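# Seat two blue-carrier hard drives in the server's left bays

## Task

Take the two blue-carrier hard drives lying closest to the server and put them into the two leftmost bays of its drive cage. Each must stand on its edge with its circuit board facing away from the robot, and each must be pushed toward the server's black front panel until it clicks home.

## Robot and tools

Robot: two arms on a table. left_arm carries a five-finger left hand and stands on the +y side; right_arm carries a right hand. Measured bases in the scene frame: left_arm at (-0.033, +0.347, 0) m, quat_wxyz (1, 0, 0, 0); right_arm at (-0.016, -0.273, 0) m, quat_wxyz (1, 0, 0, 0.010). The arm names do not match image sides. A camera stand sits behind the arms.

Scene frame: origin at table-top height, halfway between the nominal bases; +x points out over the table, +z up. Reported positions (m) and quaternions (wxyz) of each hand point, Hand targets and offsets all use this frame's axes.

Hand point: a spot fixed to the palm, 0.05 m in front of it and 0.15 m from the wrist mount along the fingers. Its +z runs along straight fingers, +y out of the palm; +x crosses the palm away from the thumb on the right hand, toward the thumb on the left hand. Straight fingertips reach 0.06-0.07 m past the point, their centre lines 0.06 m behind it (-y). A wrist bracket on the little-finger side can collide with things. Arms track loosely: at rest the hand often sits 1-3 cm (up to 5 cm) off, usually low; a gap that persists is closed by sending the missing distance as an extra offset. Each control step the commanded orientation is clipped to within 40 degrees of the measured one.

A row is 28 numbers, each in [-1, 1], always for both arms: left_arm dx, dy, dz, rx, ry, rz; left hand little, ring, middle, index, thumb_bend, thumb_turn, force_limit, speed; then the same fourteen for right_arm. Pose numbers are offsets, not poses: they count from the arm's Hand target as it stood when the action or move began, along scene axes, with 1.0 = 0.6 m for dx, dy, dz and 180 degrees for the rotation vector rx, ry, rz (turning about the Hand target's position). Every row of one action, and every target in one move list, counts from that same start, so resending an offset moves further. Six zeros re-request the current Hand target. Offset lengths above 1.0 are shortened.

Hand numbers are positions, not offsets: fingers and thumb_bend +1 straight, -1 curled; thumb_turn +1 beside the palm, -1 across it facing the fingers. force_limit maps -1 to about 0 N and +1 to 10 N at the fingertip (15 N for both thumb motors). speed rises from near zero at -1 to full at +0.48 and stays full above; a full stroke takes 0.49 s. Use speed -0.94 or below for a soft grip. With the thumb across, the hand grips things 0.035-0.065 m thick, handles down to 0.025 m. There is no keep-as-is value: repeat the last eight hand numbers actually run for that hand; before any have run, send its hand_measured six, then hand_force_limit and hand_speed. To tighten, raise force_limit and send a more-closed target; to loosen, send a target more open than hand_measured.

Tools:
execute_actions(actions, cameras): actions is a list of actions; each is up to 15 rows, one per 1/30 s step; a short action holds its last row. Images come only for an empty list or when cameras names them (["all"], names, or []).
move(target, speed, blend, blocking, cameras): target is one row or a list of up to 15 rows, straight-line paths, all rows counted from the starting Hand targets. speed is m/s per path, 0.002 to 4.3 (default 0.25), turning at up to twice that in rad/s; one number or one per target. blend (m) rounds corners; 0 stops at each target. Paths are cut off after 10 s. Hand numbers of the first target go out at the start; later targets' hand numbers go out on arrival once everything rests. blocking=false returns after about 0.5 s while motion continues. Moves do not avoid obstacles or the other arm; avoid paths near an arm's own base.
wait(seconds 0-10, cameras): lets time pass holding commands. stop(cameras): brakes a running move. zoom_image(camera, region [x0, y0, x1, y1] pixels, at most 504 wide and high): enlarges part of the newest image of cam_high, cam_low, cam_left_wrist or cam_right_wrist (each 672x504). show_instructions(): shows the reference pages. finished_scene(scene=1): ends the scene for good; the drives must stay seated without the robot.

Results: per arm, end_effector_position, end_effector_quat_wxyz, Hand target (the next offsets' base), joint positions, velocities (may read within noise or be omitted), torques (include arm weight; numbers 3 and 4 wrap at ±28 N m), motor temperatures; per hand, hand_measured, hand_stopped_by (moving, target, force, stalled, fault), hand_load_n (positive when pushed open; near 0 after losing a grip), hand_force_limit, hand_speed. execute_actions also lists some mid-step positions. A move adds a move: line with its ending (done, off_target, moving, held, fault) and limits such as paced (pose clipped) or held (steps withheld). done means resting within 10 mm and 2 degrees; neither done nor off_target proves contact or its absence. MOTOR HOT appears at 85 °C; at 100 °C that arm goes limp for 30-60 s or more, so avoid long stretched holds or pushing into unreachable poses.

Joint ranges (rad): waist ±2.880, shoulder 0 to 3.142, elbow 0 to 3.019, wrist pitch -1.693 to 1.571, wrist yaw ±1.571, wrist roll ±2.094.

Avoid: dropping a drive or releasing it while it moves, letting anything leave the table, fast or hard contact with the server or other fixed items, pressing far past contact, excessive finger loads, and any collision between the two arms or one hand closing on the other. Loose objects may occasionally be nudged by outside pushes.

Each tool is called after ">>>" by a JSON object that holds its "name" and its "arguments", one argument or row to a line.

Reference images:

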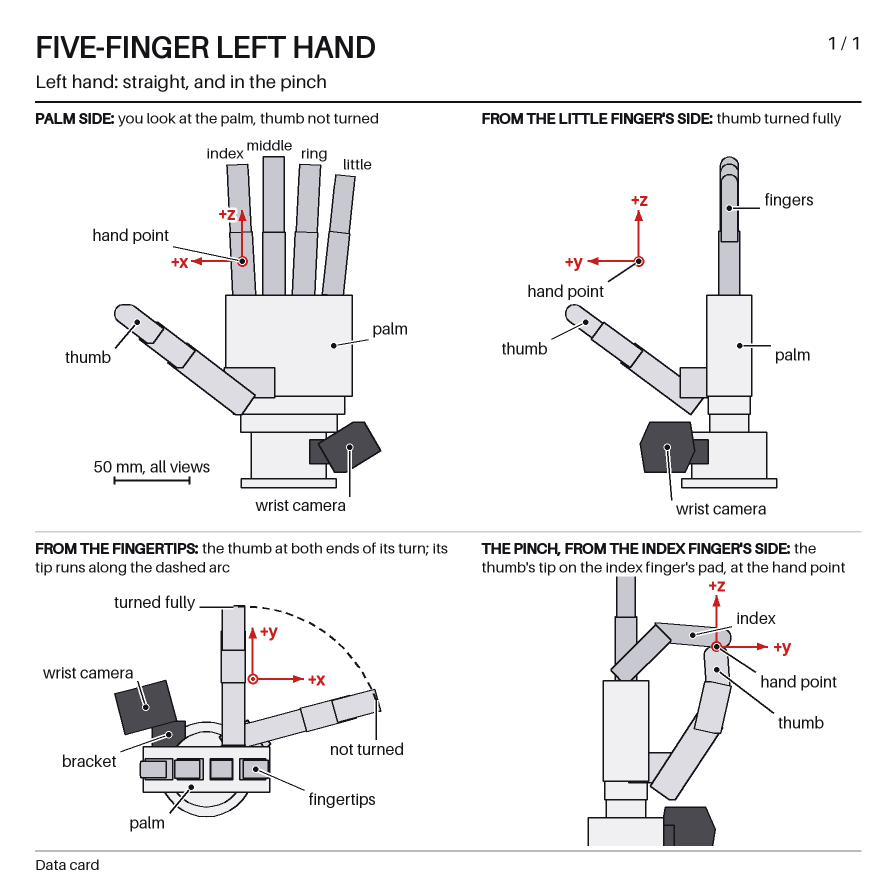

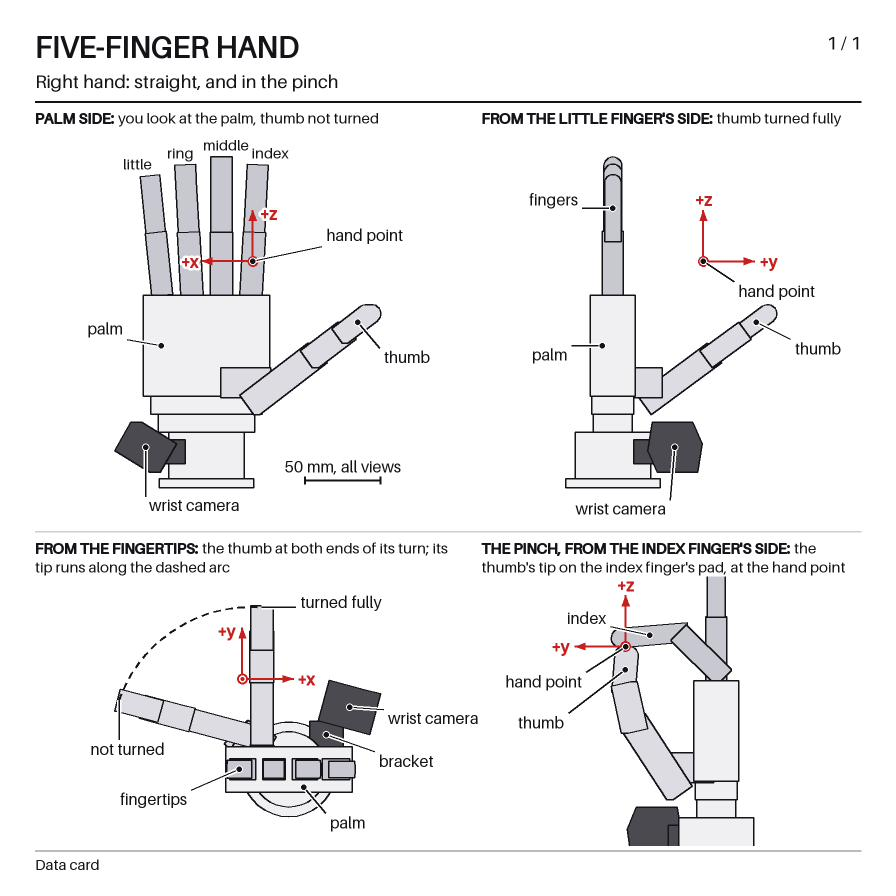

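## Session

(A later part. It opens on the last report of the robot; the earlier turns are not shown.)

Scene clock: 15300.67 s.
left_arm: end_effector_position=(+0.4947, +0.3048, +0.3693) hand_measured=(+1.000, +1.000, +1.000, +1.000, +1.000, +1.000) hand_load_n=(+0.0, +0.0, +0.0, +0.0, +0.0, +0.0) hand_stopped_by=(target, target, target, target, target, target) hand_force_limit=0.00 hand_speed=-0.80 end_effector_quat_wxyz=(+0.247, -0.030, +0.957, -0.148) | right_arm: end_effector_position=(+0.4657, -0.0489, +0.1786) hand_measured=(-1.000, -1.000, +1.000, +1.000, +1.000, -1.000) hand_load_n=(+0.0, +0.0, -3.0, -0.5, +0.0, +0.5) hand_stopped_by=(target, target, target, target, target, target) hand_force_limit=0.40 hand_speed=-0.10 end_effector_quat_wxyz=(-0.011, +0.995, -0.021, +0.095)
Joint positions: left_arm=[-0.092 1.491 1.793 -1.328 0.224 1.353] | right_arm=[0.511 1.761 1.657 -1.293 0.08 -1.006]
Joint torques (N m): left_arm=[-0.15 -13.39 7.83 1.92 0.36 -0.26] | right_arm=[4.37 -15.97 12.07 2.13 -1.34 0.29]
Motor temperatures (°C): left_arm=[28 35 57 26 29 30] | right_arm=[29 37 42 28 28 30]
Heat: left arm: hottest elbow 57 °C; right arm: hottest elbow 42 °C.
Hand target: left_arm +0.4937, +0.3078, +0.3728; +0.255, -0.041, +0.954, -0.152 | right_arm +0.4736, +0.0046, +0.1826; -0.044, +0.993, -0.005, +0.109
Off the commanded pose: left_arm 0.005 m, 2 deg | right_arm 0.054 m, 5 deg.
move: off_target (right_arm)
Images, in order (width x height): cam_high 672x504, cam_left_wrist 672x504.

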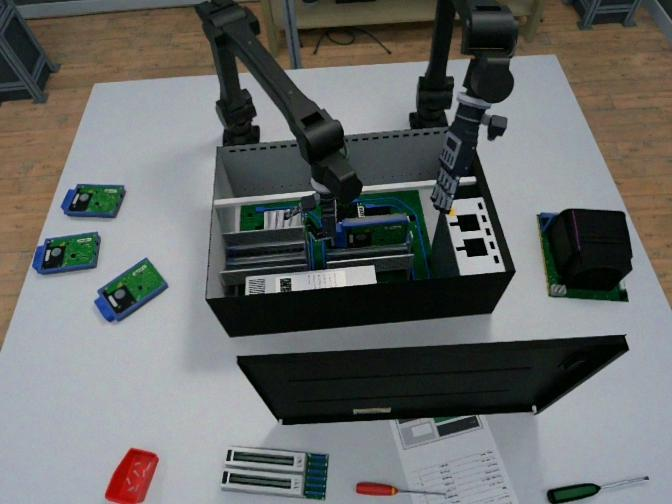

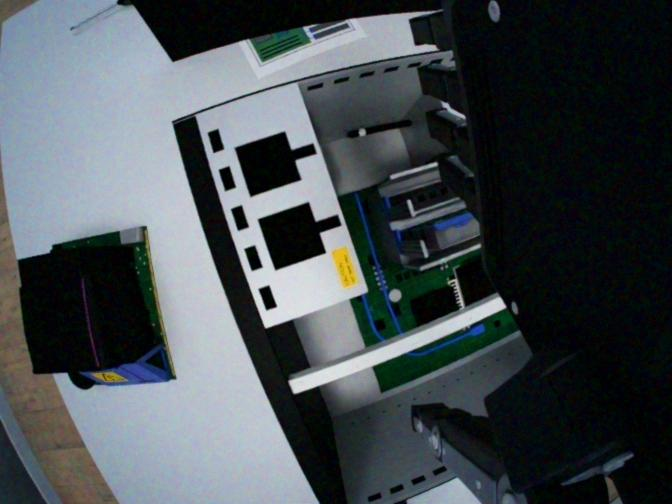

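>>> {"name": "move", "arguments": {
  "target": [
    [0,0,0,0,0,0,1,1,1,1,1,1,0,-0.8, 0.0,-0.05,0.0,0.0,0,0,-1,-1,1,1,1,-1,0.4,-0.1],
    [0,0,0,0,0,0,1,1,1,1,1,1,0,-0.8, 0.03,-0.05,0.0,0.0,0,0,-1,-1,1,1,1,-1,0.4,-0.1],
    [0,0,0,0,0,0,1,1,1,1,1,1,0,-0.8, 0.035,0.09,0.0,0.02,0,0,-1,-1,1,1,1,-1,0.4,-0.1]
  ],
  "speed": 0.05,
  "cameras": ["cam_high","cam_left_wrist"]
}}

>>> {"name": "zoom_image", "arguments": {
  "camera": "cam_left_wrist",
  "region": [370, 180, 450, 280]
}}

>>> {"name": "zoom_image", "arguments": {
  "camera": "cam_high",
  "region": [300, 180, 400, 270]
}}

Scene clock: 15326.70 s.
left_arm: end_effector_position=(+0.4947, +0.3048, +0.3693) hand_measured=(+1.000, +1.000, +1.000, +1.000, +1.000, +1.000) hand_load_n=(+0.0, +0.0, +0.0, +0.0, +0.0, +0.0) hand_stopped_by=(target, target, target, target, target, target) hand_force_limit=0.00 hand_speed=-0.80 end_effector_quat_wxyz=(+0.247, -0.030, +0.957, -0.148) | right_arm: end_effector_position=(+0.4709, -0.0410, +0.1794) hand_measured=(-1.000, -1.000, +1.000, +1.000, +1.000, -1.000) hand_load_n=(+0.0, +0.0, -3.0, -1.0, -0.5, +0.0) hand_stopped_by=(target, target, target, target, target, target) hand_force_limit=0.40 hand_speed=-0.10 end_effector_quat_wxyz=(-0.005, +0.997, -0.029, +0.066)
Joint positions: left_arm=[-0.092 1.491 1.793 -1.328 0.224 1.353] | right_arm=[0.509 1.826 1.749 -1.375 0.061 -0.987]
Joint torques (N m): left_arm=[-0.21 -13.57 7.83 1.96 0.36 -0.25] | right_arm=[7.88 -15.56 14.71 4.98 -2.63 0.58]
Motor temperatures (°C): left_arm=[28 35 56 26 29 30] | right_arm=[29 35 43 29 29 30]
Heat: left arm: hottest elbow 56 °C; right arm: hottest elbow 43 °C.
Hand target: left_arm +0.4937, +0.3078, +0.3728; +0.255, -0.041, +0.954, -0.152 | right_arm +0.4946, +0.0586, +0.1825; -0.076, +0.991, -0.008, +0.109
Off the commanded pose: left_arm 0.005 m, 2 deg | right_arm 0.102 m, 10 deg.
move: off_target (right_arm)
Images, in order (width x height): cam_high 672x504, cam_left_wrist 672x504.

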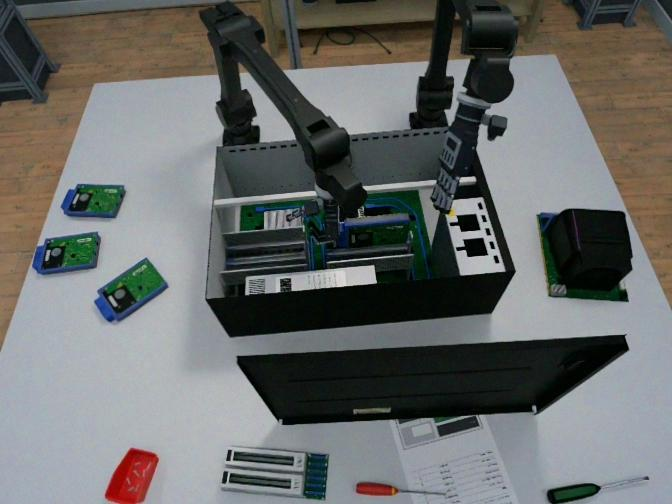

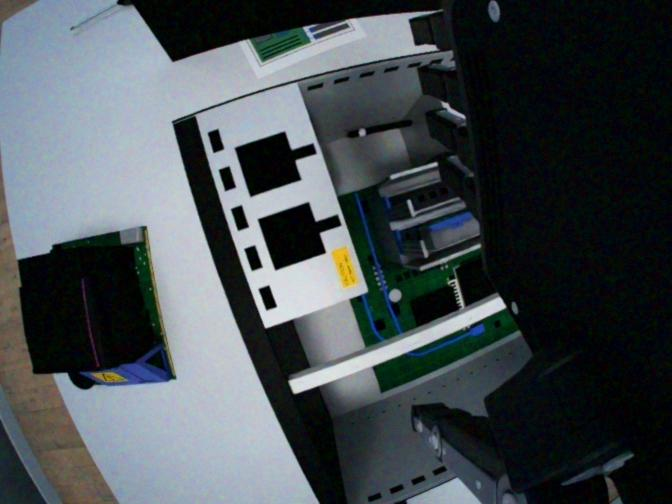

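Scaled by 5.040 from the camera's 672x504 image, which has a finer 960x720 frame.

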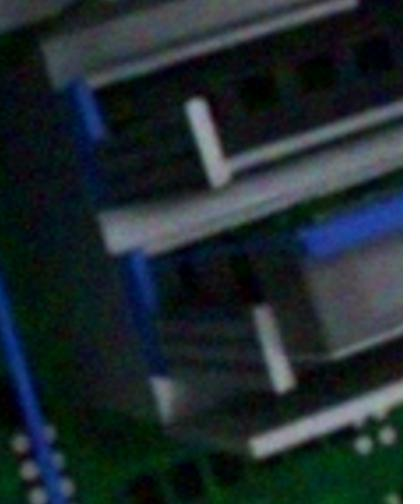

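Scaled by 5.040 from the camera's 672x504 image, which has a finer 960x720 frame.

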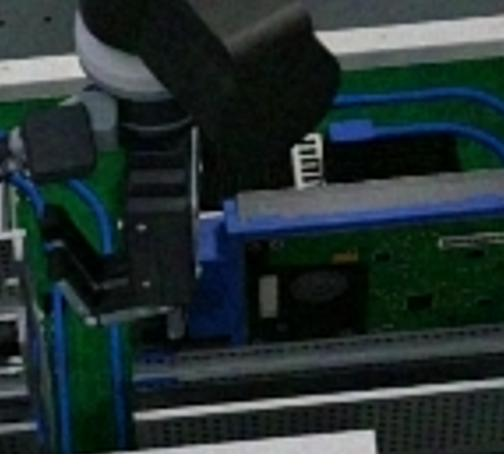

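>>> {"name": "move", "arguments": {
  "target": [
    [0,0,0,0,0,0,1,1,1,1,1,1,0,-0.8, 0.0,0.025,0.0,0.0,0,0,-1,-1,1,1,1,-1,0.4,-0.1]
  ],
  "speed": 0.05,
  "cameras": ["cam_high","cam_left_wrist"]
}}

>>> {"name": "zoom_image", "arguments": {
  "camera": "cam_left_wrist",
  "region": [370, 180, 450, 280]
}}

>>> {"name": "zoom_image", "arguments": {
  "camera": "cam_high",
  "region": [300, 180, 400, 270]
}}

Scene clock: 15350.50 s.
left_arm: end_effector_position=(+0.4947, +0.3048, +0.3693) hand_measured=(+1.000, +1.000, +1.000, +1.000, +1.000, +1.000) hand_load_n=(+0.0, +0.0, +0.0, +0.0, +0.0, +0.0) hand_stopped_by=(target, target, target, target, target, target) hand_force_limit=0.00 hand_speed=-0.80 end_effector_quat_wxyz=(+0.247, -0.030, +0.957, -0.148) | right_arm: end_effector_position=(+0.4700, -0.0402, +0.1803) hand_measured=(-1.000, -1.000, +1.000, +1.000, +1.000, -1.000) hand_load_n=(+0.0, +0.0, -3.5, -1.0, +0.0, +0.0) hand_stopped_by=(target, target, target, target, target, target) hand_force_limit=0.40 hand_speed=-0.10 end_effector_quat_wxyz=(+0.001, +0.997, -0.036, +0.061)
Joint positions: left_arm=[-0.092 1.491 1.793 -1.328 0.224 1.353] | right_arm=[0.512 1.838 1.767 -1.397 0.067 -0.971]
Joint torques (N m): left_arm=[-0.09 -13.39 7.84 1.94 0.36 -0.25] | right_arm=[9.47 -15.5 15.19 5.5 -2.78 0.61]
Motor temperatures (°C): left_arm=[28 35 56 26 29 30] | right_arm=[29 34 52 29 34 30]
Heat: left arm: hottest elbow 56 °C; right arm: hottest elbow 52 °C.
Hand target: left_arm +0.4937, +0.3078, +0.3728; +0.255, -0.041, +0.954, -0.152 | right_arm +0.4946, +0.0737, +0.1825; -0.076, +0.991, -0.008, +0.109
Off the commanded pose: left_arm 0.005 m, 2 deg | right_arm 0.116 m, 11 deg.
move: off_target (right_arm)
Images, in order (width x height): cam_high 672x504, cam_left_wrist 672x504.

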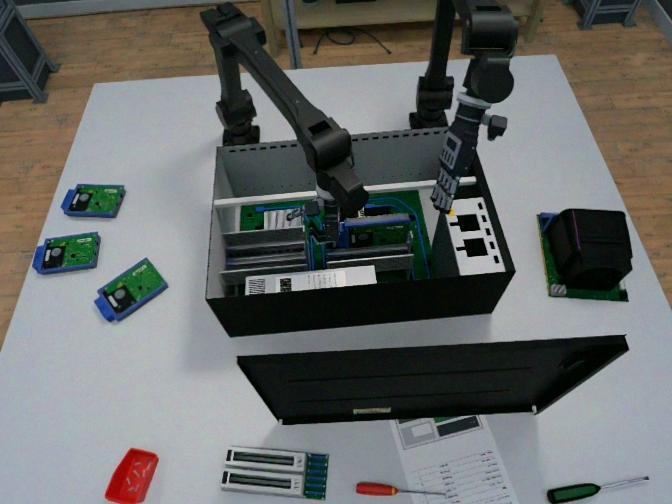

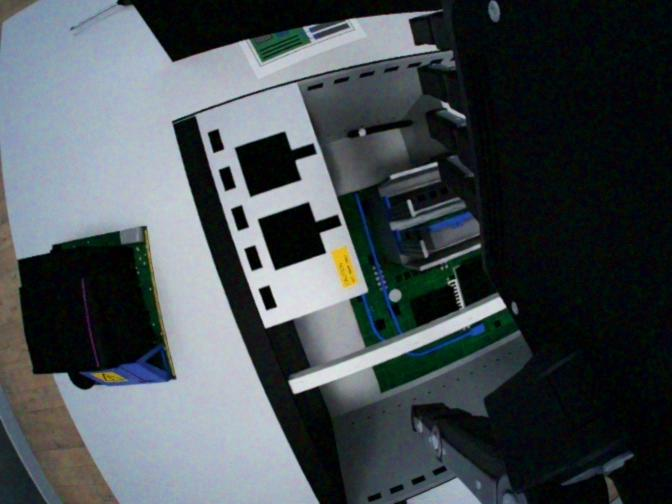

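Scaled by 5.040 from the camera's 672x504 image, which has a finer 960x720 frame.

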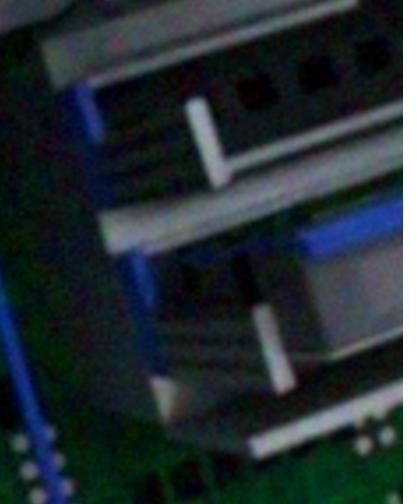

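Scaled by 5.040 from the camera's 672x504 image, which has a finer 960x720 frame.

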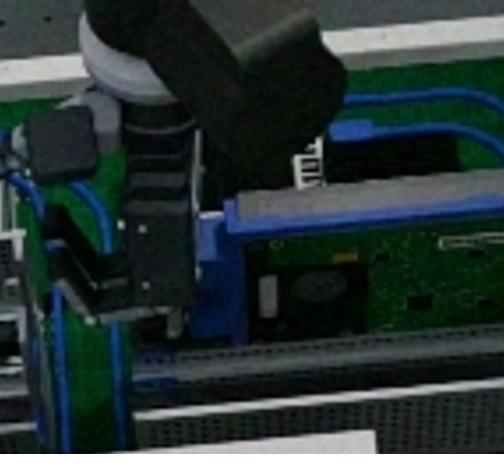

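>>> {"name": "move", "arguments": {
  "target": [
    [0,0,0,0,0,0,1,1,1,1,1,1,0,-0.8, -0.028,-0.225,0.0,-0.05,0,0,-1,-1,1,1,1,-1,0.4,-0.1],
    [0,0,0,0,0,0,1,1,1,1,1,1,0,-0.8, -0.028,-0.225,0.2,-0.05,0,0,-1,-1,1,1,1,-1,0.4,-0.1]
  ],
  "speed": 0.1,
  "cameras": ["cam_high","cam_left_wrist"]
}}

>>> {"name": "zoom_image", "arguments": {
  "camera": "cam_left_wrist",
  "region": [370, 180, 450, 280]
}}

>>> {"name": "zoom_image", "arguments": {
  "camera": "cam_high",
  "region": [315, 195, 425, 285]
}}

Scene clock: 15370.33 s.
left_arm: end_effector_position=(+0.4947, +0.3048, +0.3693) hand_measured=(+1.000, +1.000, +1.000, +1.000, +1.000, +1.000) hand_load_n=(+0.0, +0.0, +0.0, +0.0, +0.0, +0.0) hand_stopped_by=(target, target, target, target, target, target) hand_force_limit=0.00 hand_speed=-0.80 end_effector_quat_wxyz=(+0.247, -0.030, +0.957, -0.148) | right_arm: end_effector_position=(+0.4680, -0.0625, +0.2947) hand_measured=(-1.000, -1.000, +1.000, +1.000, +1.000, -1.000) hand_load_n=(+0.0, +0.0, +0.0, +0.0, +0.0, +0.0) hand_stopped_by=(target, target, target, target, target, target) hand_force_limit=0.40 hand_speed=-0.10 end_effector_quat_wxyz=(+0.006, +0.995, -0.002, +0.102)
Joint positions: left_arm=[-0.092 1.491 1.793 -1.328 0.224 1.353] | right_arm=[0.503 1.761 1.955 -1.594 0.113 -1.054]
Joint torques (N m): left_arm=[-0.21 -13.45 7.8 1.95 0.36 -0.24] | right_arm=[-1.85 -17.32 10.43 0.47 0.1 -0.2]
Motor temperatures (°C): left_arm=[28 35 55 26 29 30] | right_arm=[29 35 53 29 35 30]
Heat: left arm: hottest elbow 55 °C; right arm: hottest elbow 53 °C.
Hand target: left_arm +0.4937, +0.3078, +0.3728; +0.255, -0.041, +0.954, -0.152 | right_arm +0.4778, -0.0614, +0.3027; +0.002, +0.994, +0.000, +0.110
Off the commanded pose: left_arm 0.005 m, 2 deg | right_arm 0.013 m, 1 deg.
move: off_target (right_arm)
Images, in order (width x height): cam_high 672x504, cam_left_wrist 672x504.

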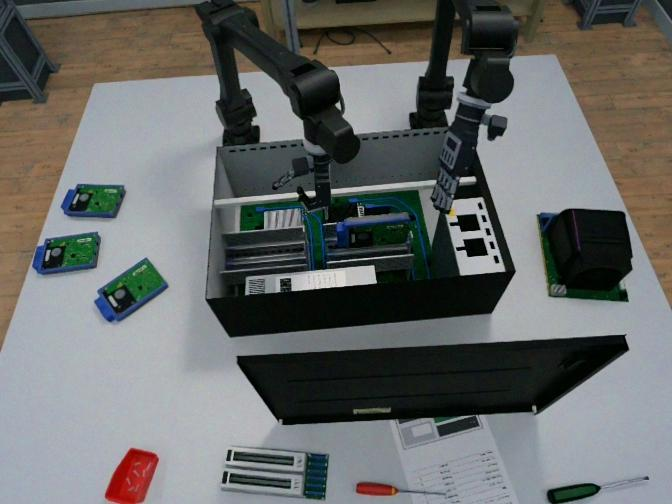

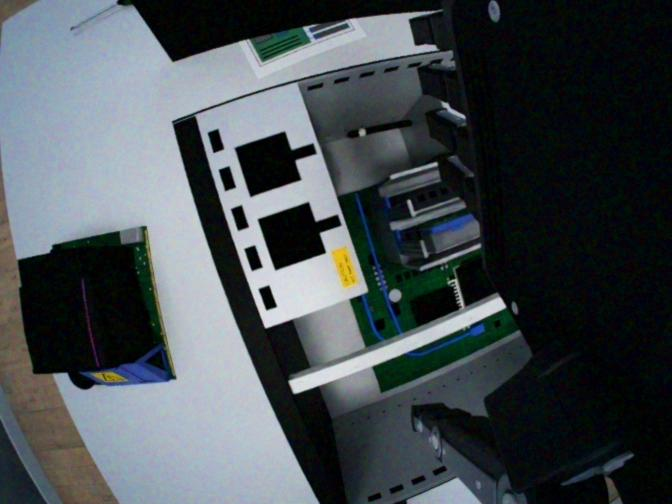

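Scaled by 5.040 from the camera's 672x504 image, which has a finer 960x720 frame.

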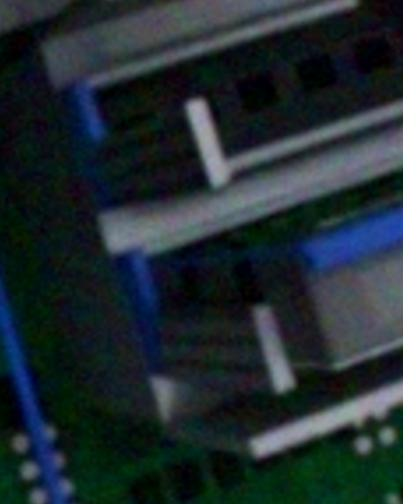

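Scaled by 4.582 from the camera's 672x504 image, which has a finer 960x720 frame.

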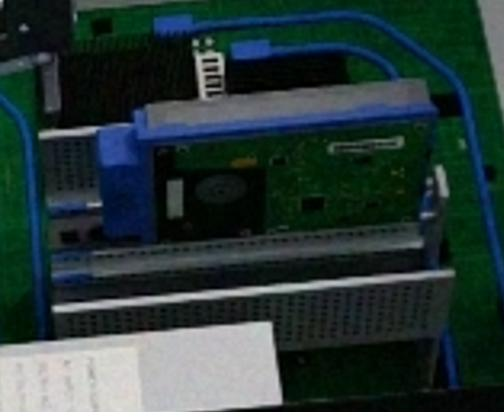

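>>> {"name": "move", "arguments": {
  "target": [
    [0,0,0,0,0,0,1,1,1,1,1,1,0,-0.8, 0.056,0.171,-0.045,0.2074,-0.1251,-0.4508,-1,-1,0.3,0.3,1,-1,0.2,0.2],
    [0,0,0,0,0,0,1,1,1,1,1,1,0,-0.8, 0.056,0.171,-0.232,0.2074,-0.1251,-0.4508,-1,-1,0.3,0.3,1,-1,0.2,0.2]
  ],
  "speed": [0.2,0.07],
  "cameras": ["cam_right_wrist"]
}}

Scene clock: 15414.50 s.
left_arm: end_effector_position=(+0.4947, +0.3048, +0.3693) hand_measured=(+1.000, +1.000, +1.000, +1.000, +1.000, +1.000) hand_load_n=(+0.0, +0.0, +0.0, +0.0, +0.0, +0.0) hand_stopped_by=(target, target, target, target, target, target) hand_force_limit=0.00 hand_speed=-0.80 end_effector_quat_wxyz=(+0.247, -0.030, +0.957, -0.148) | right_arm: end_effector_position=(+0.5099, +0.0346, +0.1684) hand_measured=(-1.000, -1.000, +0.300, +0.300, +1.000, -1.000) hand_load_n=(+0.0, +0.0, +0.0, +0.0, +0.0, +0.0) hand_stopped_by=(target, target, target, target, target, target) hand_force_limit=0.20 hand_speed=0.20 end_effector_quat_wxyz=(-0.216, +0.673, -0.661, +0.251)
Joint positions: left_arm=[-0.092 1.491 1.793 -1.328 0.224 1.353] | right_arm=[0.546 1.655 1.442 -0.785 0.377 0.436]
Joint torques (N m): left_arm=[-0.15 -13.51 7.83 1.94 0.36 -0.25] | right_arm=[-0.5 -16.56 7.8 2.18 0.35 0.08]
Motor temperatures (°C): left_arm=[28 35 55 26 29 30] | right_arm=[29 34 49 29 30 30]
Heat: left arm: hottest elbow 55 °C; right arm: hottest elbow 49 °C.
Hand target: left_arm +0.4937, +0.3078, +0.3728; +0.255, -0.041, +0.954, -0.152 | right_arm +0.5113, +0.0413, +0.1634; -0.219, +0.671, -0.663, +0.250
Off the commanded pose: left_arm 0.005 m, 2 deg | right_arm 0.008 m, 0 deg.
move: done
Images, in order (width x height): cam_right_wrist 672x504.

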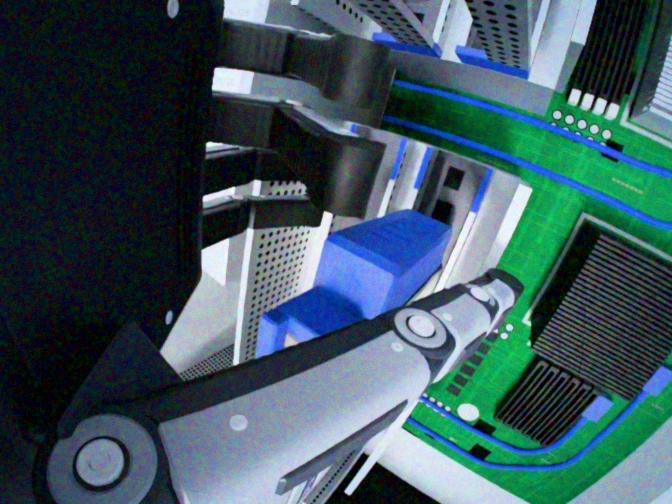

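>>> {"name": "execute_actions", "arguments": {
  "actions": [
    [[0,0,0,0,0,0,1,1,1,1,1,1,0,-0.8, 0,0,0,0,0,0,-1,-1,0.3,0.3,0.6,-1,0.3,-0.4]],
    [[0,0,0,0,0,0,1,1,1,1,1,1,0,-0.8, 0,0,0,0,0,0,-1,-1,0.3,-0.6,0.6,-1,0.3,-0.7]]
  ]
}}

>>> {"name": "move", "arguments": {
  "target": [0,0,0,0,0,0,1,1,1,1,1,1,0,-0.8, 0,-0.05,0,0,0,0,-1,-1,0.3,-0.6,0.6,-1,0.3,-0.7],
  "speed": 0.04,
  "cameras": ["cam_left_wrist"]
}}

>>> {"name": "zoom_image", "arguments": {
  "camera": "cam_left_wrist",
  "region": [370, 180, 450, 280]
}}

Scene clock: 15435.60 s.
left_arm: end_effector_position=(+0.4947, +0.3048, +0.3693) hand_measured=(+1.000, +1.000, +1.000, +1.000, +1.000, +1.000) hand_load_n=(+0.0, +0.0, +0.0, +0.0, +0.0, +0.0) hand_stopped_by=(target, target, target, target, target, target) hand_force_limit=0.00 hand_speed=-0.80 end_effector_quat_wxyz=(+0.247, -0.030, +0.957, -0.148) | right_arm: end_effector_position=(+0.5090, +0.0350, +0.1675) hand_measured=(-1.000, -1.000, +0.300, -0.166, +0.602, -1.000) hand_load_n=(+0.0, +0.0, +0.0, +5.5, +6.0, -0.5) hand_stopped_by=(target, target, target, force, target, target) hand_force_limit=0.30 hand_speed=-0.70 end_effector_quat_wxyz=(-0.215, +0.673, -0.661, +0.250)
Joint positions: left_arm=[-0.092 1.491 1.793 -1.328 0.224 1.353] | right_arm=[0.548 1.655 1.44 -0.785 0.378 0.437]
Joint torques (N m): left_arm=[-0.26 -13.45 7.82 1.95 0.35 -0.26] | right_arm=[-0.56 -16.5 7.94 2.13 0.31 0.06]
Heat: left arm: hottest elbow 54 °C; right arm: hottest elbow 47 °C.
Hand target: left_arm +0.4937, +0.3078, +0.3728; +0.255, -0.041, +0.954, -0.152 | right_arm +0.5113, +0.0413, +0.1634; -0.219, +0.671, -0.663, +0.250
Off the commanded pose: left_arm 0.005 m, 2 deg | right_arm 0.008 m, 0 deg.
Step readings (end_effector_position of left_arm | right_arm):
0: (+0.4947, +0.3048, +0.3693) | (+0.5099, +0.0346, +0.1684)
1: (+0.4947, +0.3048, +0.3693) | (+0.5099, +0.0346, +0.1684)
2: (+0.4947, +0.3048, +0.3693) | (+0.5099, +0.0346, +0.1684)
4: (+0.4947, +0.3048, +0.3693) | (+0.5099, +0.0346, +0.1684)
8: (+0.4947, +0.3048, +0.3693) | (+0.5099, +0.0346, +0.1684)
15: (+0.4947, +0.3048, +0.3693) | (+0.5099, +0.0346, +0.1684)
16: (+0.4947, +0.3048, +0.3693) | (+0.5096, +0.0347, +0.1682)
17: (+0.4947, +0.3048, +0.3693) | (+0.5094, +0.0348, +0.1680)
19: (+0.4947, +0.3048, +0.3693) | (+0.5091, +0.0352, +0.1678)
23: (+0.4947, +0.3048, +0.3693) | (+0.5089, +0.0350, +0.1675)
30: (+0.4947, +0.3048, +0.3693) | (+0.5089, +0.0350, +0.1675)

Scene clock: 15436.73 s.
left_arm: end_effector_position=(+0.4947, +0.3048, +0.3693) hand_measured=(+1.000, +1.000, +1.000, +1.000, +1.000, +1.000) hand_load_n=(+0.0, +0.0, +0.0, +0.0, +0.0, +0.0) hand_stopped_by=(target, target, target, target, target, target) hand_force_limit=0.00 hand_speed=-0.80 end_effector_quat_wxyz=(+0.247, -0.030, +0.957, -0.148) | right_arm: end_effector_position=(+0.5090, +0.0321, +0.1663) hand_measured=(-1.000, -1.000, +0.300, -0.166, +0.602, -1.000) hand_load_n=(+0.0, +0.0, +0.0, +5.5, +5.0, +2.0) hand_stopped_by=(target, target, target, force, target, target) hand_force_limit=0.30 hand_speed=-0.70 end_effector_quat_wxyz=(-0.232, +0.669, -0.664, +0.241)
Joint positions: left_arm=[-0.092 1.491 1.793 -1.328 0.224 1.353] | right_arm=[0.533 1.634 1.403 -0.739 0.345 0.437]
Joint torques (N m): left_arm=[-0.26 -13.39 7.82 1.95 0.36 -0.26] | right_arm=[-3.6 -18.02 6.76 1.28 0.58 -0.41]
Heat: left arm: hottest elbow 54 °C; right arm: hottest elbow 47 °C.
Hand target: left_arm +0.4937, +0.3078, +0.3728; +0.255, -0.041, +0.954, -0.152 | right_arm +0.5113, +0.0113, +0.1634; -0.219, +0.671, -0.663, +0.250
Off the commanded pose: left_arm 0.005 m, 2 deg | right_arm 0.021 m, 2 deg.
move: off_target (right_arm)
Images, in order (width x height): cam_left_wrist 672x504.

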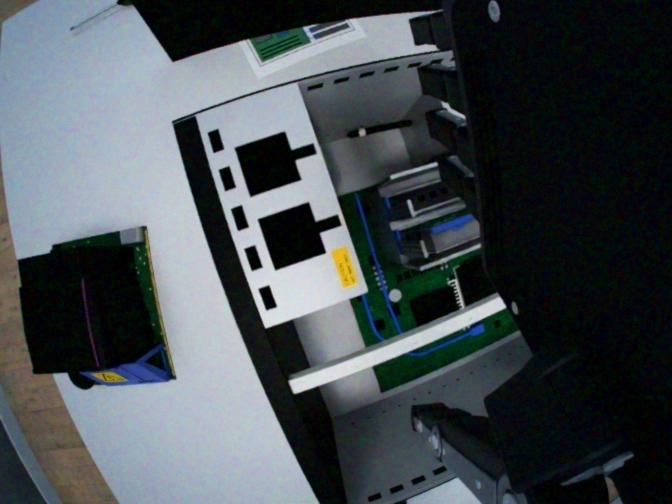

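Scaled by 5.040 from the camera's 672x504 image, which has a finer 960x720 frame.

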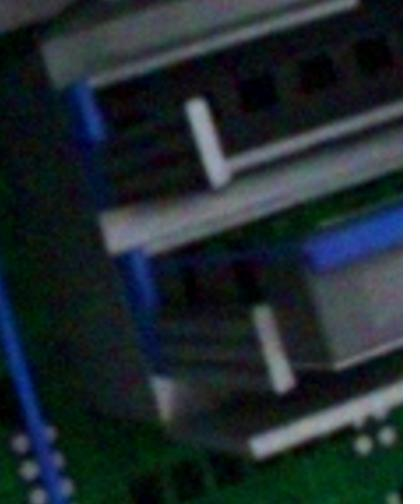

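>>> {"name": "execute_actions", "arguments": {
  "actions": [
    [[0,0,0,0,0,0,1,1,1,1,1,1,0,-0.8, 0,0.035,0,0,0,0,-1,-1,0.3,-0.6,0.6,-1,0.3,-0.7]],
    [[0,0,0,0,0,0,1,1,1,1,1,1,0,-0.8, 0,0,0,0,0,0,-1,-1,0.3,0.3,1,-1,0.3,-0.1]],
    [[0,0,0,0,0,0,1,1,1,1,1,1,0,-0.8, 0,0,0,0,0,0,-1,-1,0.3,0.3,1,-1,0.3,-0.1]]
  ],
  "cameras": ["cam_left_wrist"]
}}

>>> {"name": "zoom_image", "arguments": {
  "camera": "cam_left_wrist",
  "region": [370, 180, 450, 280]
}}

Scene clock: 15665.43 s.
left_arm: end_effector_position=(+0.4947, +0.3048, +0.3693) hand_measured=(+1.000, +1.000, +1.000, +1.000, +1.000, +1.000) hand_load_n=(+0.0, +0.0, +0.0, +0.0, +0.0, +0.0) hand_stopped_by=(target, target, target, target, target, target) hand_force_limit=0.00 hand_speed=-0.80 end_effector_quat_wxyz=(+0.247, -0.030, +0.957, -0.148) | right_arm: end_effector_position=(+0.5062, +0.0292, +0.1640) hand_measured=(-1.000, -1.000, +0.300, +0.300, +1.000, -1.000) hand_load_n=(+0.0, +0.0, +0.0, +0.0, +0.0, +0.0) hand_stopped_by=(target, target, target, target, target, target) hand_force_limit=0.30 hand_speed=-0.10 end_effector_quat_wxyz=(-0.221, +0.668, -0.666, +0.249)
Joint positions: left_arm=[-0.092 1.491 1.793 -1.328 0.224 1.353] | right_arm=[0.54 1.636 1.403 -0.755 0.371 0.444]
Joint torques (N m): left_arm=[-0.09 -13.33 7.83 1.94 0.36 -0.25] | right_arm=[-1.2 -15.62 9.37 1.26 0.27 -0.15]
Motor temperatures (°C): left_arm=[28 35 53 27 29 30] | right_arm=[29 34 40 29 29 30]
Heat: left arm: hottest elbow 53 °C; right arm: hottest elbow 40 °C.
Hand target: left_arm +0.4937, +0.3078, +0.3728; +0.255, -0.041, +0.954, -0.152 | right_arm +0.5114, +0.0322, +0.1634; -0.219, +0.671, -0.663, +0.250
Off the commanded pose: left_arm 0.005 m, 2 deg | right_arm 0.006 m, 1 deg.
Step readings (end_effector_position of left_arm | right_arm):
0: (+0.4947, +0.3048, +0.3693) | (+0.5090, +0.0321, +0.1663)
1: (+0.4947, +0.3048, +0.3693) | (+0.5090, +0.0321, +0.1663)
2: (+0.4947, +0.3048, +0.3693) | (+0.5090, +0.0320, +0.1663)
4: (+0.4947, +0.3048, +0.3693) | (+0.5091, +0.0322, +0.1664)
8: (+0.4947, +0.3048, +0.3693) | (+0.5084, +0.0326, +0.1664)
15: (+0.4947, +0.3048, +0.3693) | (+0.5082, +0.0324, +0.1663)
16: (+0.4947, +0.3048, +0.3693) | (+0.5082, +0.0324, +0.1663)
17: (+0.4947, +0.3048, +0.3693) | (+0.5082, +0.0324, +0.1663)
19: (+0.4947, +0.3048, +0.3693) | (+0.5073, +0.0311, +0.1657)
23: (+0.4947, +0.3048, +0.3693) | (+0.5064, +0.0296, +0.1644)
30: (+0.4947, +0.3048, +0.3693) | (+0.5062, +0.0292, +0.1640)
31: (+0.4947, +0.3048, +0.3693) | (+0.5062, +0.0292, +0.1640)
32: (+0.4947, +0.3048, +0.3693) | (+0.5062, +0.0292, +0.1640)
34: (+0.4947, +0.3048, +0.3693) | (+0.5062, +0.0292, +0.1640)
38: (+0.4947, +0.3048, +0.3693) | (+0.5062, +0.0292, +0.1640)
45: (+0.4947, +0.3048, +0.3693) | (+0.5062, +0.0292, +0.1640)
Images, in order (width x height): cam_left_wrist 672x504.

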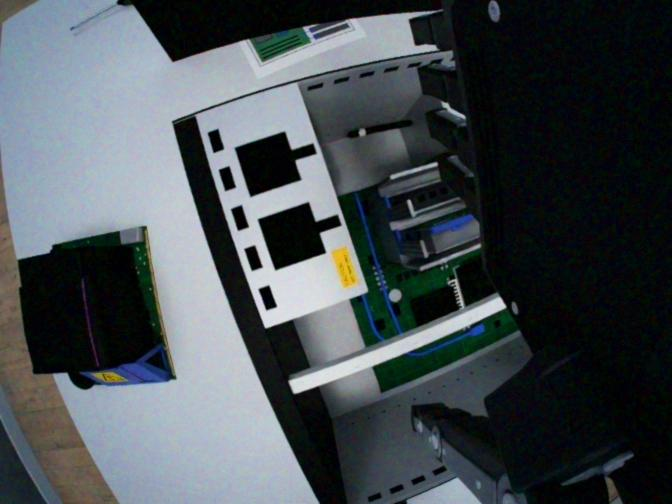

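Scaled by 5.040 from the camera's 672x504 image, which has a finer 960x720 frame.

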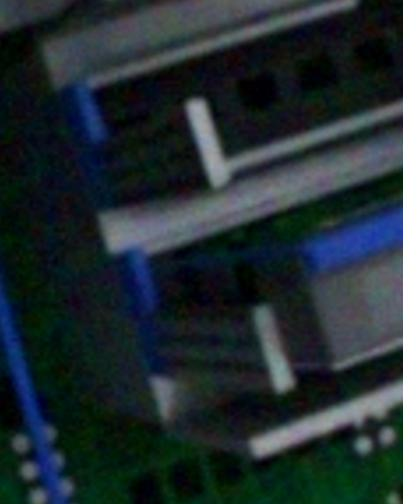

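>>> {"name": "move", "arguments": {
  "target": [
    [0.05,0.0,0.08,-0.1,0.008,0.34,1,1,1,1,1,1,0,-0.8, 0.0,0.0,0.22,0,0,0,-1,-1,0.3,0.3,1,-1,0.3,0.2],
    [0.147,0.009,-0.027,-0.2006,0.0155,0.6855,1,1,1,1,1,1,0,-0.8, -0.019,-0.60,0.26,0.0295,-0.0572,0.1616,-1,-1,1,1,1,-1,0.3,0.2]
  ],
  "speed": [0.2,0.25],
  "blend": [0.03,0],
  "cameras": ["cam_left_wrist"]
}}

Scene clock: 15752.73 s.
left_arm: end_effector_position=(+0.5711, +0.3076, +0.3544) hand_measured=(+1.000, +1.000, +1.000, +1.000, +1.000, +1.000) hand_load_n=(+0.0, +0.0, +0.0, +0.0, -0.5, +0.0) hand_stopped_by=(target, target, target, target, target, target) hand_force_limit=0.00 hand_speed=-0.80 end_effector_quat_wxyz=(-0.211, +0.906, -0.359, +0.083) | right_arm: end_effector_position=(+0.4890, -0.3231, +0.3068) hand_measured=(-1.000, -1.000, +1.000, +1.000, +1.000, -1.000) hand_load_n=(+0.0, +0.0, +0.0, +0.0, +0.0, +0.0) hand_stopped_by=(target, target, target, target, target, target) hand_force_limit=0.30 hand_speed=0.20 end_effector_quat_wxyz=(-0.361, +0.779, -0.471, +0.204)
Joint positions: left_arm=[-0.072 1.841 2.241 -1.671 -0.35 -0.835] | right_arm=[-0.318 1.387 1.444 -0.958 -0.58 -0.575]
Joint torques (N m): left_arm=[0.03 -14.68 12.03 0.57 -0.42 -0.27] | right_arm=[-1.38 -11.69 11.37 1.37 -0.46 -0.19]
Heat: left arm: hottest elbow 53 °C; right arm: hottest elbow 43 °C.
Hand target: left_arm +0.5818, +0.3133, +0.3566; -0.213, +0.910, -0.345, +0.085 | right_arm +0.4999, -0.3278, +0.3194; -0.363, +0.780, -0.462, +0.215
Off the commanded pose: left_arm 0.012 m, 2 deg | right_arm 0.017 m, 2 deg.
move: off_target (left_arm, right_arm); target 2's new numbers were sent with right_arm's hand 0.017 m and 2 deg from that target
Images, in order (width x height): cam_left_wrist 672x504.

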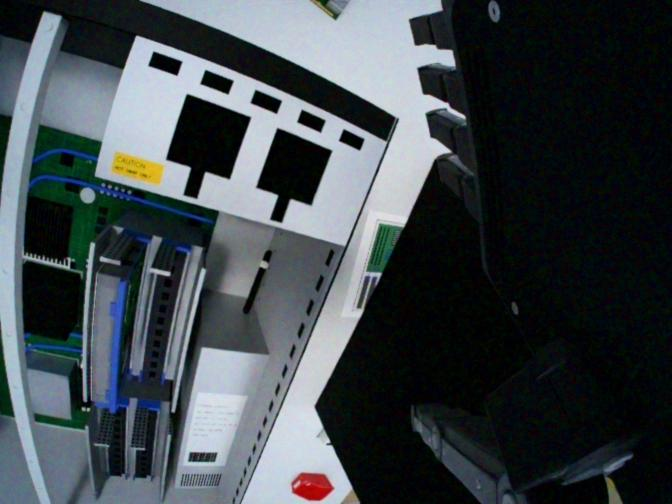

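>>> {"name": "move", "arguments": {
  "target": [0,0,0,0,0,0,1,1,1,1,1,1,0,-0.8, 0.133,-0.487,-0.266,0,0,0,-1,-1,1,1,1,-1,0.3,0.2],
  "speed": 0.2,
  "cameras": ["cam_right_wrist","cam_high"]
}}

Scene clock: 15763.03 s.
left_arm: end_effector_position=(+0.5712, +0.3076, +0.3546) hand_measured=(+1.000, +1.000, +1.000, +1.000, +1.000, +1.000) hand_load_n=(+0.0, +0.0, +0.0, +0.0, +0.0, +0.0) hand_stopped_by=(target, target, target, target, target, target) hand_force_limit=0.00 hand_speed=-0.80 end_effector_quat_wxyz=(-0.211, +0.905, -0.359, +0.083) | right_arm: end_effector_position=(+0.5705, -0.6129, +0.1562) hand_measured=(-1.000, -1.000, +1.000, +1.000, +1.000, -1.000) hand_load_n=(+0.0, +0.0, +0.0, +0.0, +0.0, +0.0) hand_stopped_by=(target, target, target, target, target, target) hand_force_limit=0.30 hand_speed=0.20 end_effector_quat_wxyz=(-0.364, +0.777, -0.471, +0.207)
Joint positions: left_arm=[-0.072 1.841 2.242 -1.671 -0.35 -0.835] | right_arm=[-0.713 2.032 1.917 -1.057 -0.789 -1.007]
Joint torques (N m): left_arm=[-0.03 -14.68 12.01 0.55 -0.42 -0.27] | right_arm=[-1.08 -22.01 10.77 0.9 -0.66 -0.18]
Motor temperatures (°C): left_arm=[28 35 55 26 29 30] | right_arm=[29 34 43 29 28 30]
Heat: left arm: hottest elbow 55 °C; right arm: hottest elbow 43 °C.
Hand target: left_arm +0.5818, +0.3133, +0.3568; -0.213, +0.910, -0.345, +0.086 | right_arm +0.5797, -0.6200, +0.1599; -0.363, +0.780, -0.462, +0.215
Off the commanded pose: left_arm 0.012 m, 2 deg | right_arm 0.012 m, 1 deg.
move: off_target (left_arm, right_arm)
Images, in order (width x height): cam_high 672x504, cam_right_wrist 672x504.

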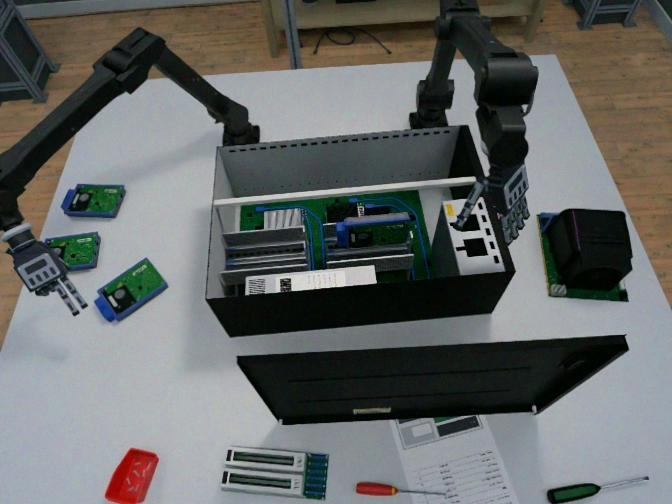

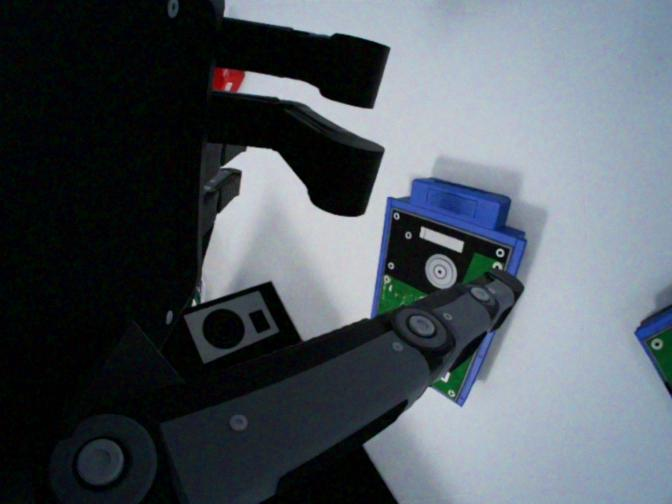

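>>> {"name": "zoom_image", "arguments": {
  "camera": "cam_right_wrist",
  "region": [360, 150, 560, 310]
}}

Scaled by 2.520 from the camera's 672x504 image, which has a finer 960x720 frame.

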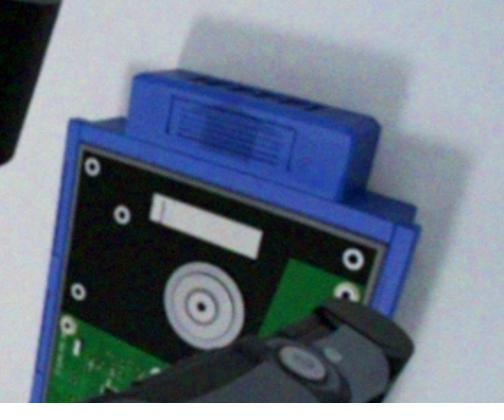

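>>> {"name": "move", "arguments": {
  "target": [0,0,0,0,0,0,1,1,1,1,1,1,0,-0.8, 0.0105,0.020,-0.1365,0,0,0,-1,-1,0.3,1,1,-1,0.3,0.2],
  "speed": 0.12,
  "cameras": ["cam_right_wrist"]
}}

Scene clock: 15837.87 s.
left_arm: end_effector_position=(+0.5712, +0.3076, +0.3546) hand_measured=(+1.000, +1.000, +1.000, +1.000, +1.000, +1.000) hand_load_n=(+0.0, +0.0, +0.0, +0.0, +0.0, +0.0) hand_stopped_by=(target, target, target, target, target, target) hand_force_limit=0.00 hand_speed=-0.80 end_effector_quat_wxyz=(-0.211, +0.905, -0.359, +0.083) | right_arm: end_effector_position=(+0.5812, -0.6099, +0.0886) hand_measured=(-1.000, -1.000, +0.300, +1.000, +1.000, -1.000) hand_load_n=(+0.0, +0.0, +0.0, +0.0, +0.0, +0.5) hand_stopped_by=(target, target, target, target, target, target) hand_force_limit=0.30 hand_speed=0.20 end_effector_quat_wxyz=(-0.361, +0.782, -0.458, +0.220)
Joint positions: left_arm=[-0.072 1.841 2.242 -1.671 -0.35 -0.835] | right_arm=[-0.699 2.069 1.794 -0.863 -0.785 -1.008]
Joint torques (N m): left_arm=[0.03 -14.56 12 0.51 -0.42 -0.27] | right_arm=[-0.62 -22.24 7.75 1.78 -0.47 0.09]
Motor temperatures (°C): left_arm=[28 35 60 26 29 30] | right_arm=[29 35 48 28 29 30]
Heat: left arm: hottest elbow 60 °C; right arm: hottest elbow 48 °C.
Hand target: left_arm +0.5818, +0.3133, +0.3568; -0.213, +0.910, -0.345, +0.086 | right_arm +0.5859, -0.6079, +0.0779; -0.363, +0.780, -0.462, +0.215
Off the commanded pose: left_arm 0.012 m, 2 deg | right_arm 0.012 m, 1 deg.
move: off_target (left_arm, right_arm)
Images, in order (width x height): cam_right_wrist 672x504.

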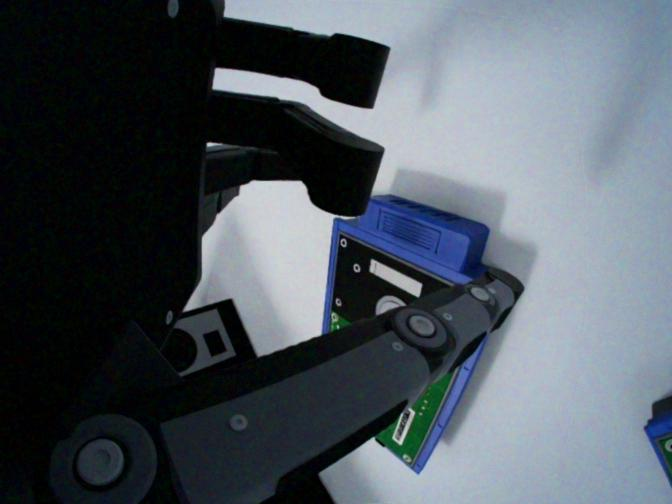

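>>> {"name": "move", "arguments": {
  "target": [0,0,0,0,0,0,1,1,1,1,1,1,0,-0.8, 0.0035,0.008,-0.098,0,0,0,-1,-1,-0.9,1,1,-1,0.3,0.2],
  "speed": 0.07,
  "cameras": ["cam_right_wrist"]
}}

Scene clock: 15893.50 s.
left_arm: end_effector_position=(+0.5712, +0.3076, +0.3546) hand_measured=(+1.000, +1.000, +1.000, +1.000, +1.000, +1.000) hand_load_n=(+0.0, +0.0, +0.0, +0.0, +0.0, +0.0) hand_stopped_by=(target, target, target, target, target, target) hand_force_limit=0.00 hand_speed=-0.80 end_effector_quat_wxyz=(-0.211, +0.905, -0.359, +0.083) | right_arm: end_effector_position=(+0.5843, -0.6072, +0.0330) hand_measured=(-1.000, -1.000, -0.900, +1.000, +1.000, -1.000) hand_load_n=(+0.0, +0.0, +0.5, +0.0, +0.0, +0.0) hand_stopped_by=(target, target, target, target, target, target) hand_force_limit=0.30 hand_speed=0.20 end_effector_quat_wxyz=(-0.361, +0.781, -0.458, +0.222)
Joint positions: left_arm=[-0.072 1.841 2.242 -1.671 -0.35 -0.835] | right_arm=[-0.693 2.117 1.72 -0.729 -0.782 -0.998]
Joint torques (N m): left_arm=[0.09 -14.56 12 0.54 -0.43 -0.26] | right_arm=[-0.5 -22.07 7.31 1.81 -0.45 0.09]
Motor temperatures (°C): left_arm=[28 35 62 26 29 30] | right_arm=[29 36 44 29 28 30]
Heat: left arm: hottest elbow 62 °C; right arm: hottest elbow 44 °C.
Hand target: left_arm +0.5818, +0.3133, +0.3568; -0.213, +0.910, -0.345, +0.086 | right_arm +0.5881, -0.6030, +0.0191; -0.363, +0.780, -0.462, +0.215
Off the commanded pose: left_arm 0.012 m, 2 deg | right_arm 0.015 m, 1 deg.
move: off_target (left_arm, right_arm)
Images, in order (width x height): cam_right_wrist 672x504.

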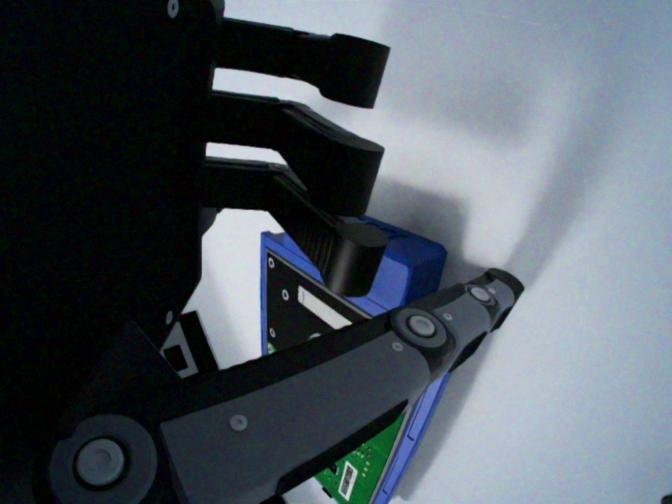

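>>> {"name": "zoom_image", "arguments": {
  "camera": "cam_right_wrist",
  "region": [300, 190, 540, 350]
}}

Scaled by 2.100 from the camera's 672x504 image, which has a finer 960x720 frame.

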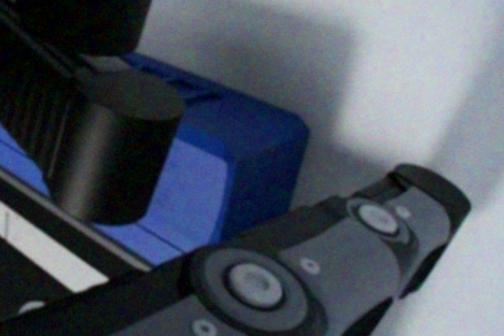

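>>> {"name": "move", "arguments": {
  "target": [0,0,0,0,0,0,1,1,1,1,1,1,0,-0.8, 0.002,0.003,-0.012,0,0,0,-1,-1,-0.9,1,1,-1,0.3,0.2],
  "speed": 0.05
}}

>>> {"name": "execute_actions", "arguments": {
  "actions": [
    [[0,0,0,0,0,0,1,1,1,1,1,1,0,-0.8, 0,0,0,0,0,0,-1,-1,-0.9,1,0.6,-1,0.0,-0.6]],
    [[0,0,0,0,0,0,1,1,1,1,1,1,0,-0.8, 0,0,0,0,0,0,-1,-1,-0.9,1,0.6,-1,0.0,-0.6]]
  ],
  "cameras": ["cam_right_wrist"]
}}

Scene clock: 15951.00 s.
left_arm: end_effector_position=(+0.5712, +0.3076, +0.3546) hand_measured=(+1.000, +1.000, +1.000, +1.000, +1.000, +1.000) hand_load_n=(+0.0, +0.0, +0.0, +0.0, +0.0, +0.0) hand_stopped_by=(target, target, target, target, target, target) hand_force_limit=0.00 hand_speed=-0.80 end_effector_quat_wxyz=(-0.211, +0.905, -0.359, +0.083) | right_arm: end_effector_position=(+0.5865, -0.6064, +0.0299) hand_measured=(-1.000, -1.000, -0.900, +1.000, +1.000, -1.000) hand_load_n=(+0.0, +0.0, +0.5, +0.0, +0.0, +0.0) hand_stopped_by=(target, target, target, target, target, target) hand_force_limit=0.30 hand_speed=0.20 end_effector_quat_wxyz=(-0.360, +0.782, -0.456, +0.225)
Joint positions: left_arm=[-0.072 1.841 2.242 -1.671 -0.35 -0.835] | right_arm=[-0.689 2.12 1.714 -0.711 -0.78 -0.994]
Joint torques (N m): left_arm=[-0.03 -14.56 12.03 0.51 -0.43 -0.26] | right_arm=[-0.5 -21.83 7.09 1.81 -0.45 0.09]
Motor temperatures (°C): left_arm=[28 35 63 26 29 30] | right_arm=[29 38 42 29 28 30]
Heat: left arm: hottest elbow 63 °C; right arm: hottest elbow 42 °C.
Hand target: left_arm +0.5818, +0.3133, +0.3568; -0.213, +0.910, -0.345, +0.086 | right_arm +0.5892, -0.6014, +0.0118; -0.363, +0.780, -0.462, +0.215
Off the commanded pose: left_arm 0.012 m, 2 deg | right_arm 0.019 m, 1 deg.
move: off_target (left_arm, right_arm)

Scene clock: 15952.20 s.
left_arm: end_effector_position=(+0.5712, +0.3076, +0.3546) hand_measured=(+1.000, +1.000, +1.000, +1.000, +1.000, +1.000) hand_load_n=(+0.0, +0.0, +0.0, +0.0, -0.5, +0.0) hand_stopped_by=(target, target, target, target, target, target) hand_force_limit=0.00 hand_speed=-0.80 end_effector_quat_wxyz=(-0.211, +0.905, -0.359, +0.083) | right_arm: end_effector_position=(+0.5863, -0.6068, +0.0284) hand_measured=(-1.000, -1.000, -0.900, +1.000, +0.600, -1.000) hand_load_n=(+0.0, +0.0, +0.0, -0.5, +0.5, +0.0) hand_stopped_by=(target, target, target, target, target, target) hand_force_limit=0.00 hand_speed=-0.60 end_effector_quat_wxyz=(-0.359, +0.782, -0.457, +0.225)
Joint positions: left_arm=[-0.072 1.841 2.242 -1.671 -0.35 -0.835] | right_arm=[-0.689 2.122 1.714 -0.71 -0.778 -0.993]
Joint torques (N m): left_arm=[0.03 -14.68 12.03 0.51 -0.43 -0.27] | right_arm=[-0.5 -22.01 7.12 1.81 -0.56 0.09]
Motor temperatures (°C): left_arm=[28 35 63 26 29 30] | right_arm=[29 38 42 29 28 30]
Heat: left arm: hottest elbow 63 °C; right arm: hottest elbow 42 °C.
Hand target: left_arm +0.5818, +0.3133, +0.3568; -0.213, +0.910, -0.345, +0.086 | right_arm +0.5892, -0.6015, +0.0120; -0.363, +0.780, -0.462, +0.215
Off the commanded pose: left_arm 0.012 m, 2 deg | right_arm 0.018 m, 1 deg.
Step readings (end_effector_position of left_arm | right_arm):
0: (+0.5712, +0.3076, +0.3546) | (+0.5865, -0.6064, +0.0299)
1: (+0.5712, +0.3076, +0.3546) | (+0.5865, -0.6064, +0.0297)
2: (+0.5712, +0.3076, +0.3546) | (+0.5865, -0.6064, +0.0297)
4: (+0.5712, +0.3076, +0.3546) | (+0.5865, -0.6064, +0.0297)
8: (+0.5712, +0.3076, +0.3546) | (+0.5865, -0.6064, +0.0297)
15: (+0.5712, +0.3076, +0.3546) | (+0.5866, -0.6065, +0.0297)
16: (+0.5712, +0.3076, +0.3546) | (+0.5866, -0.6065, +0.0297)
17: (+0.5712, +0.3076, +0.3546) | (+0.5866, -0.6065, +0.0297)
19: (+0.5712, +0.3076, +0.3546) | (+0.5865, -0.6068, +0.0295)
23: (+0.5712, +0.3076, +0.3546) | (+0.5863, -0.6068, +0.0284)
30: (+0.5712, +0.3076, +0.3546) | (+0.5863, -0.6068, +0.0284)
Images, in order (width x height): cam_right_wrist 672x504.

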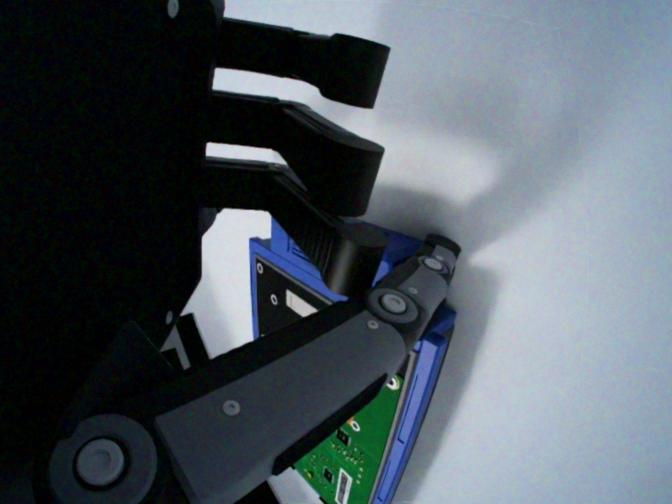

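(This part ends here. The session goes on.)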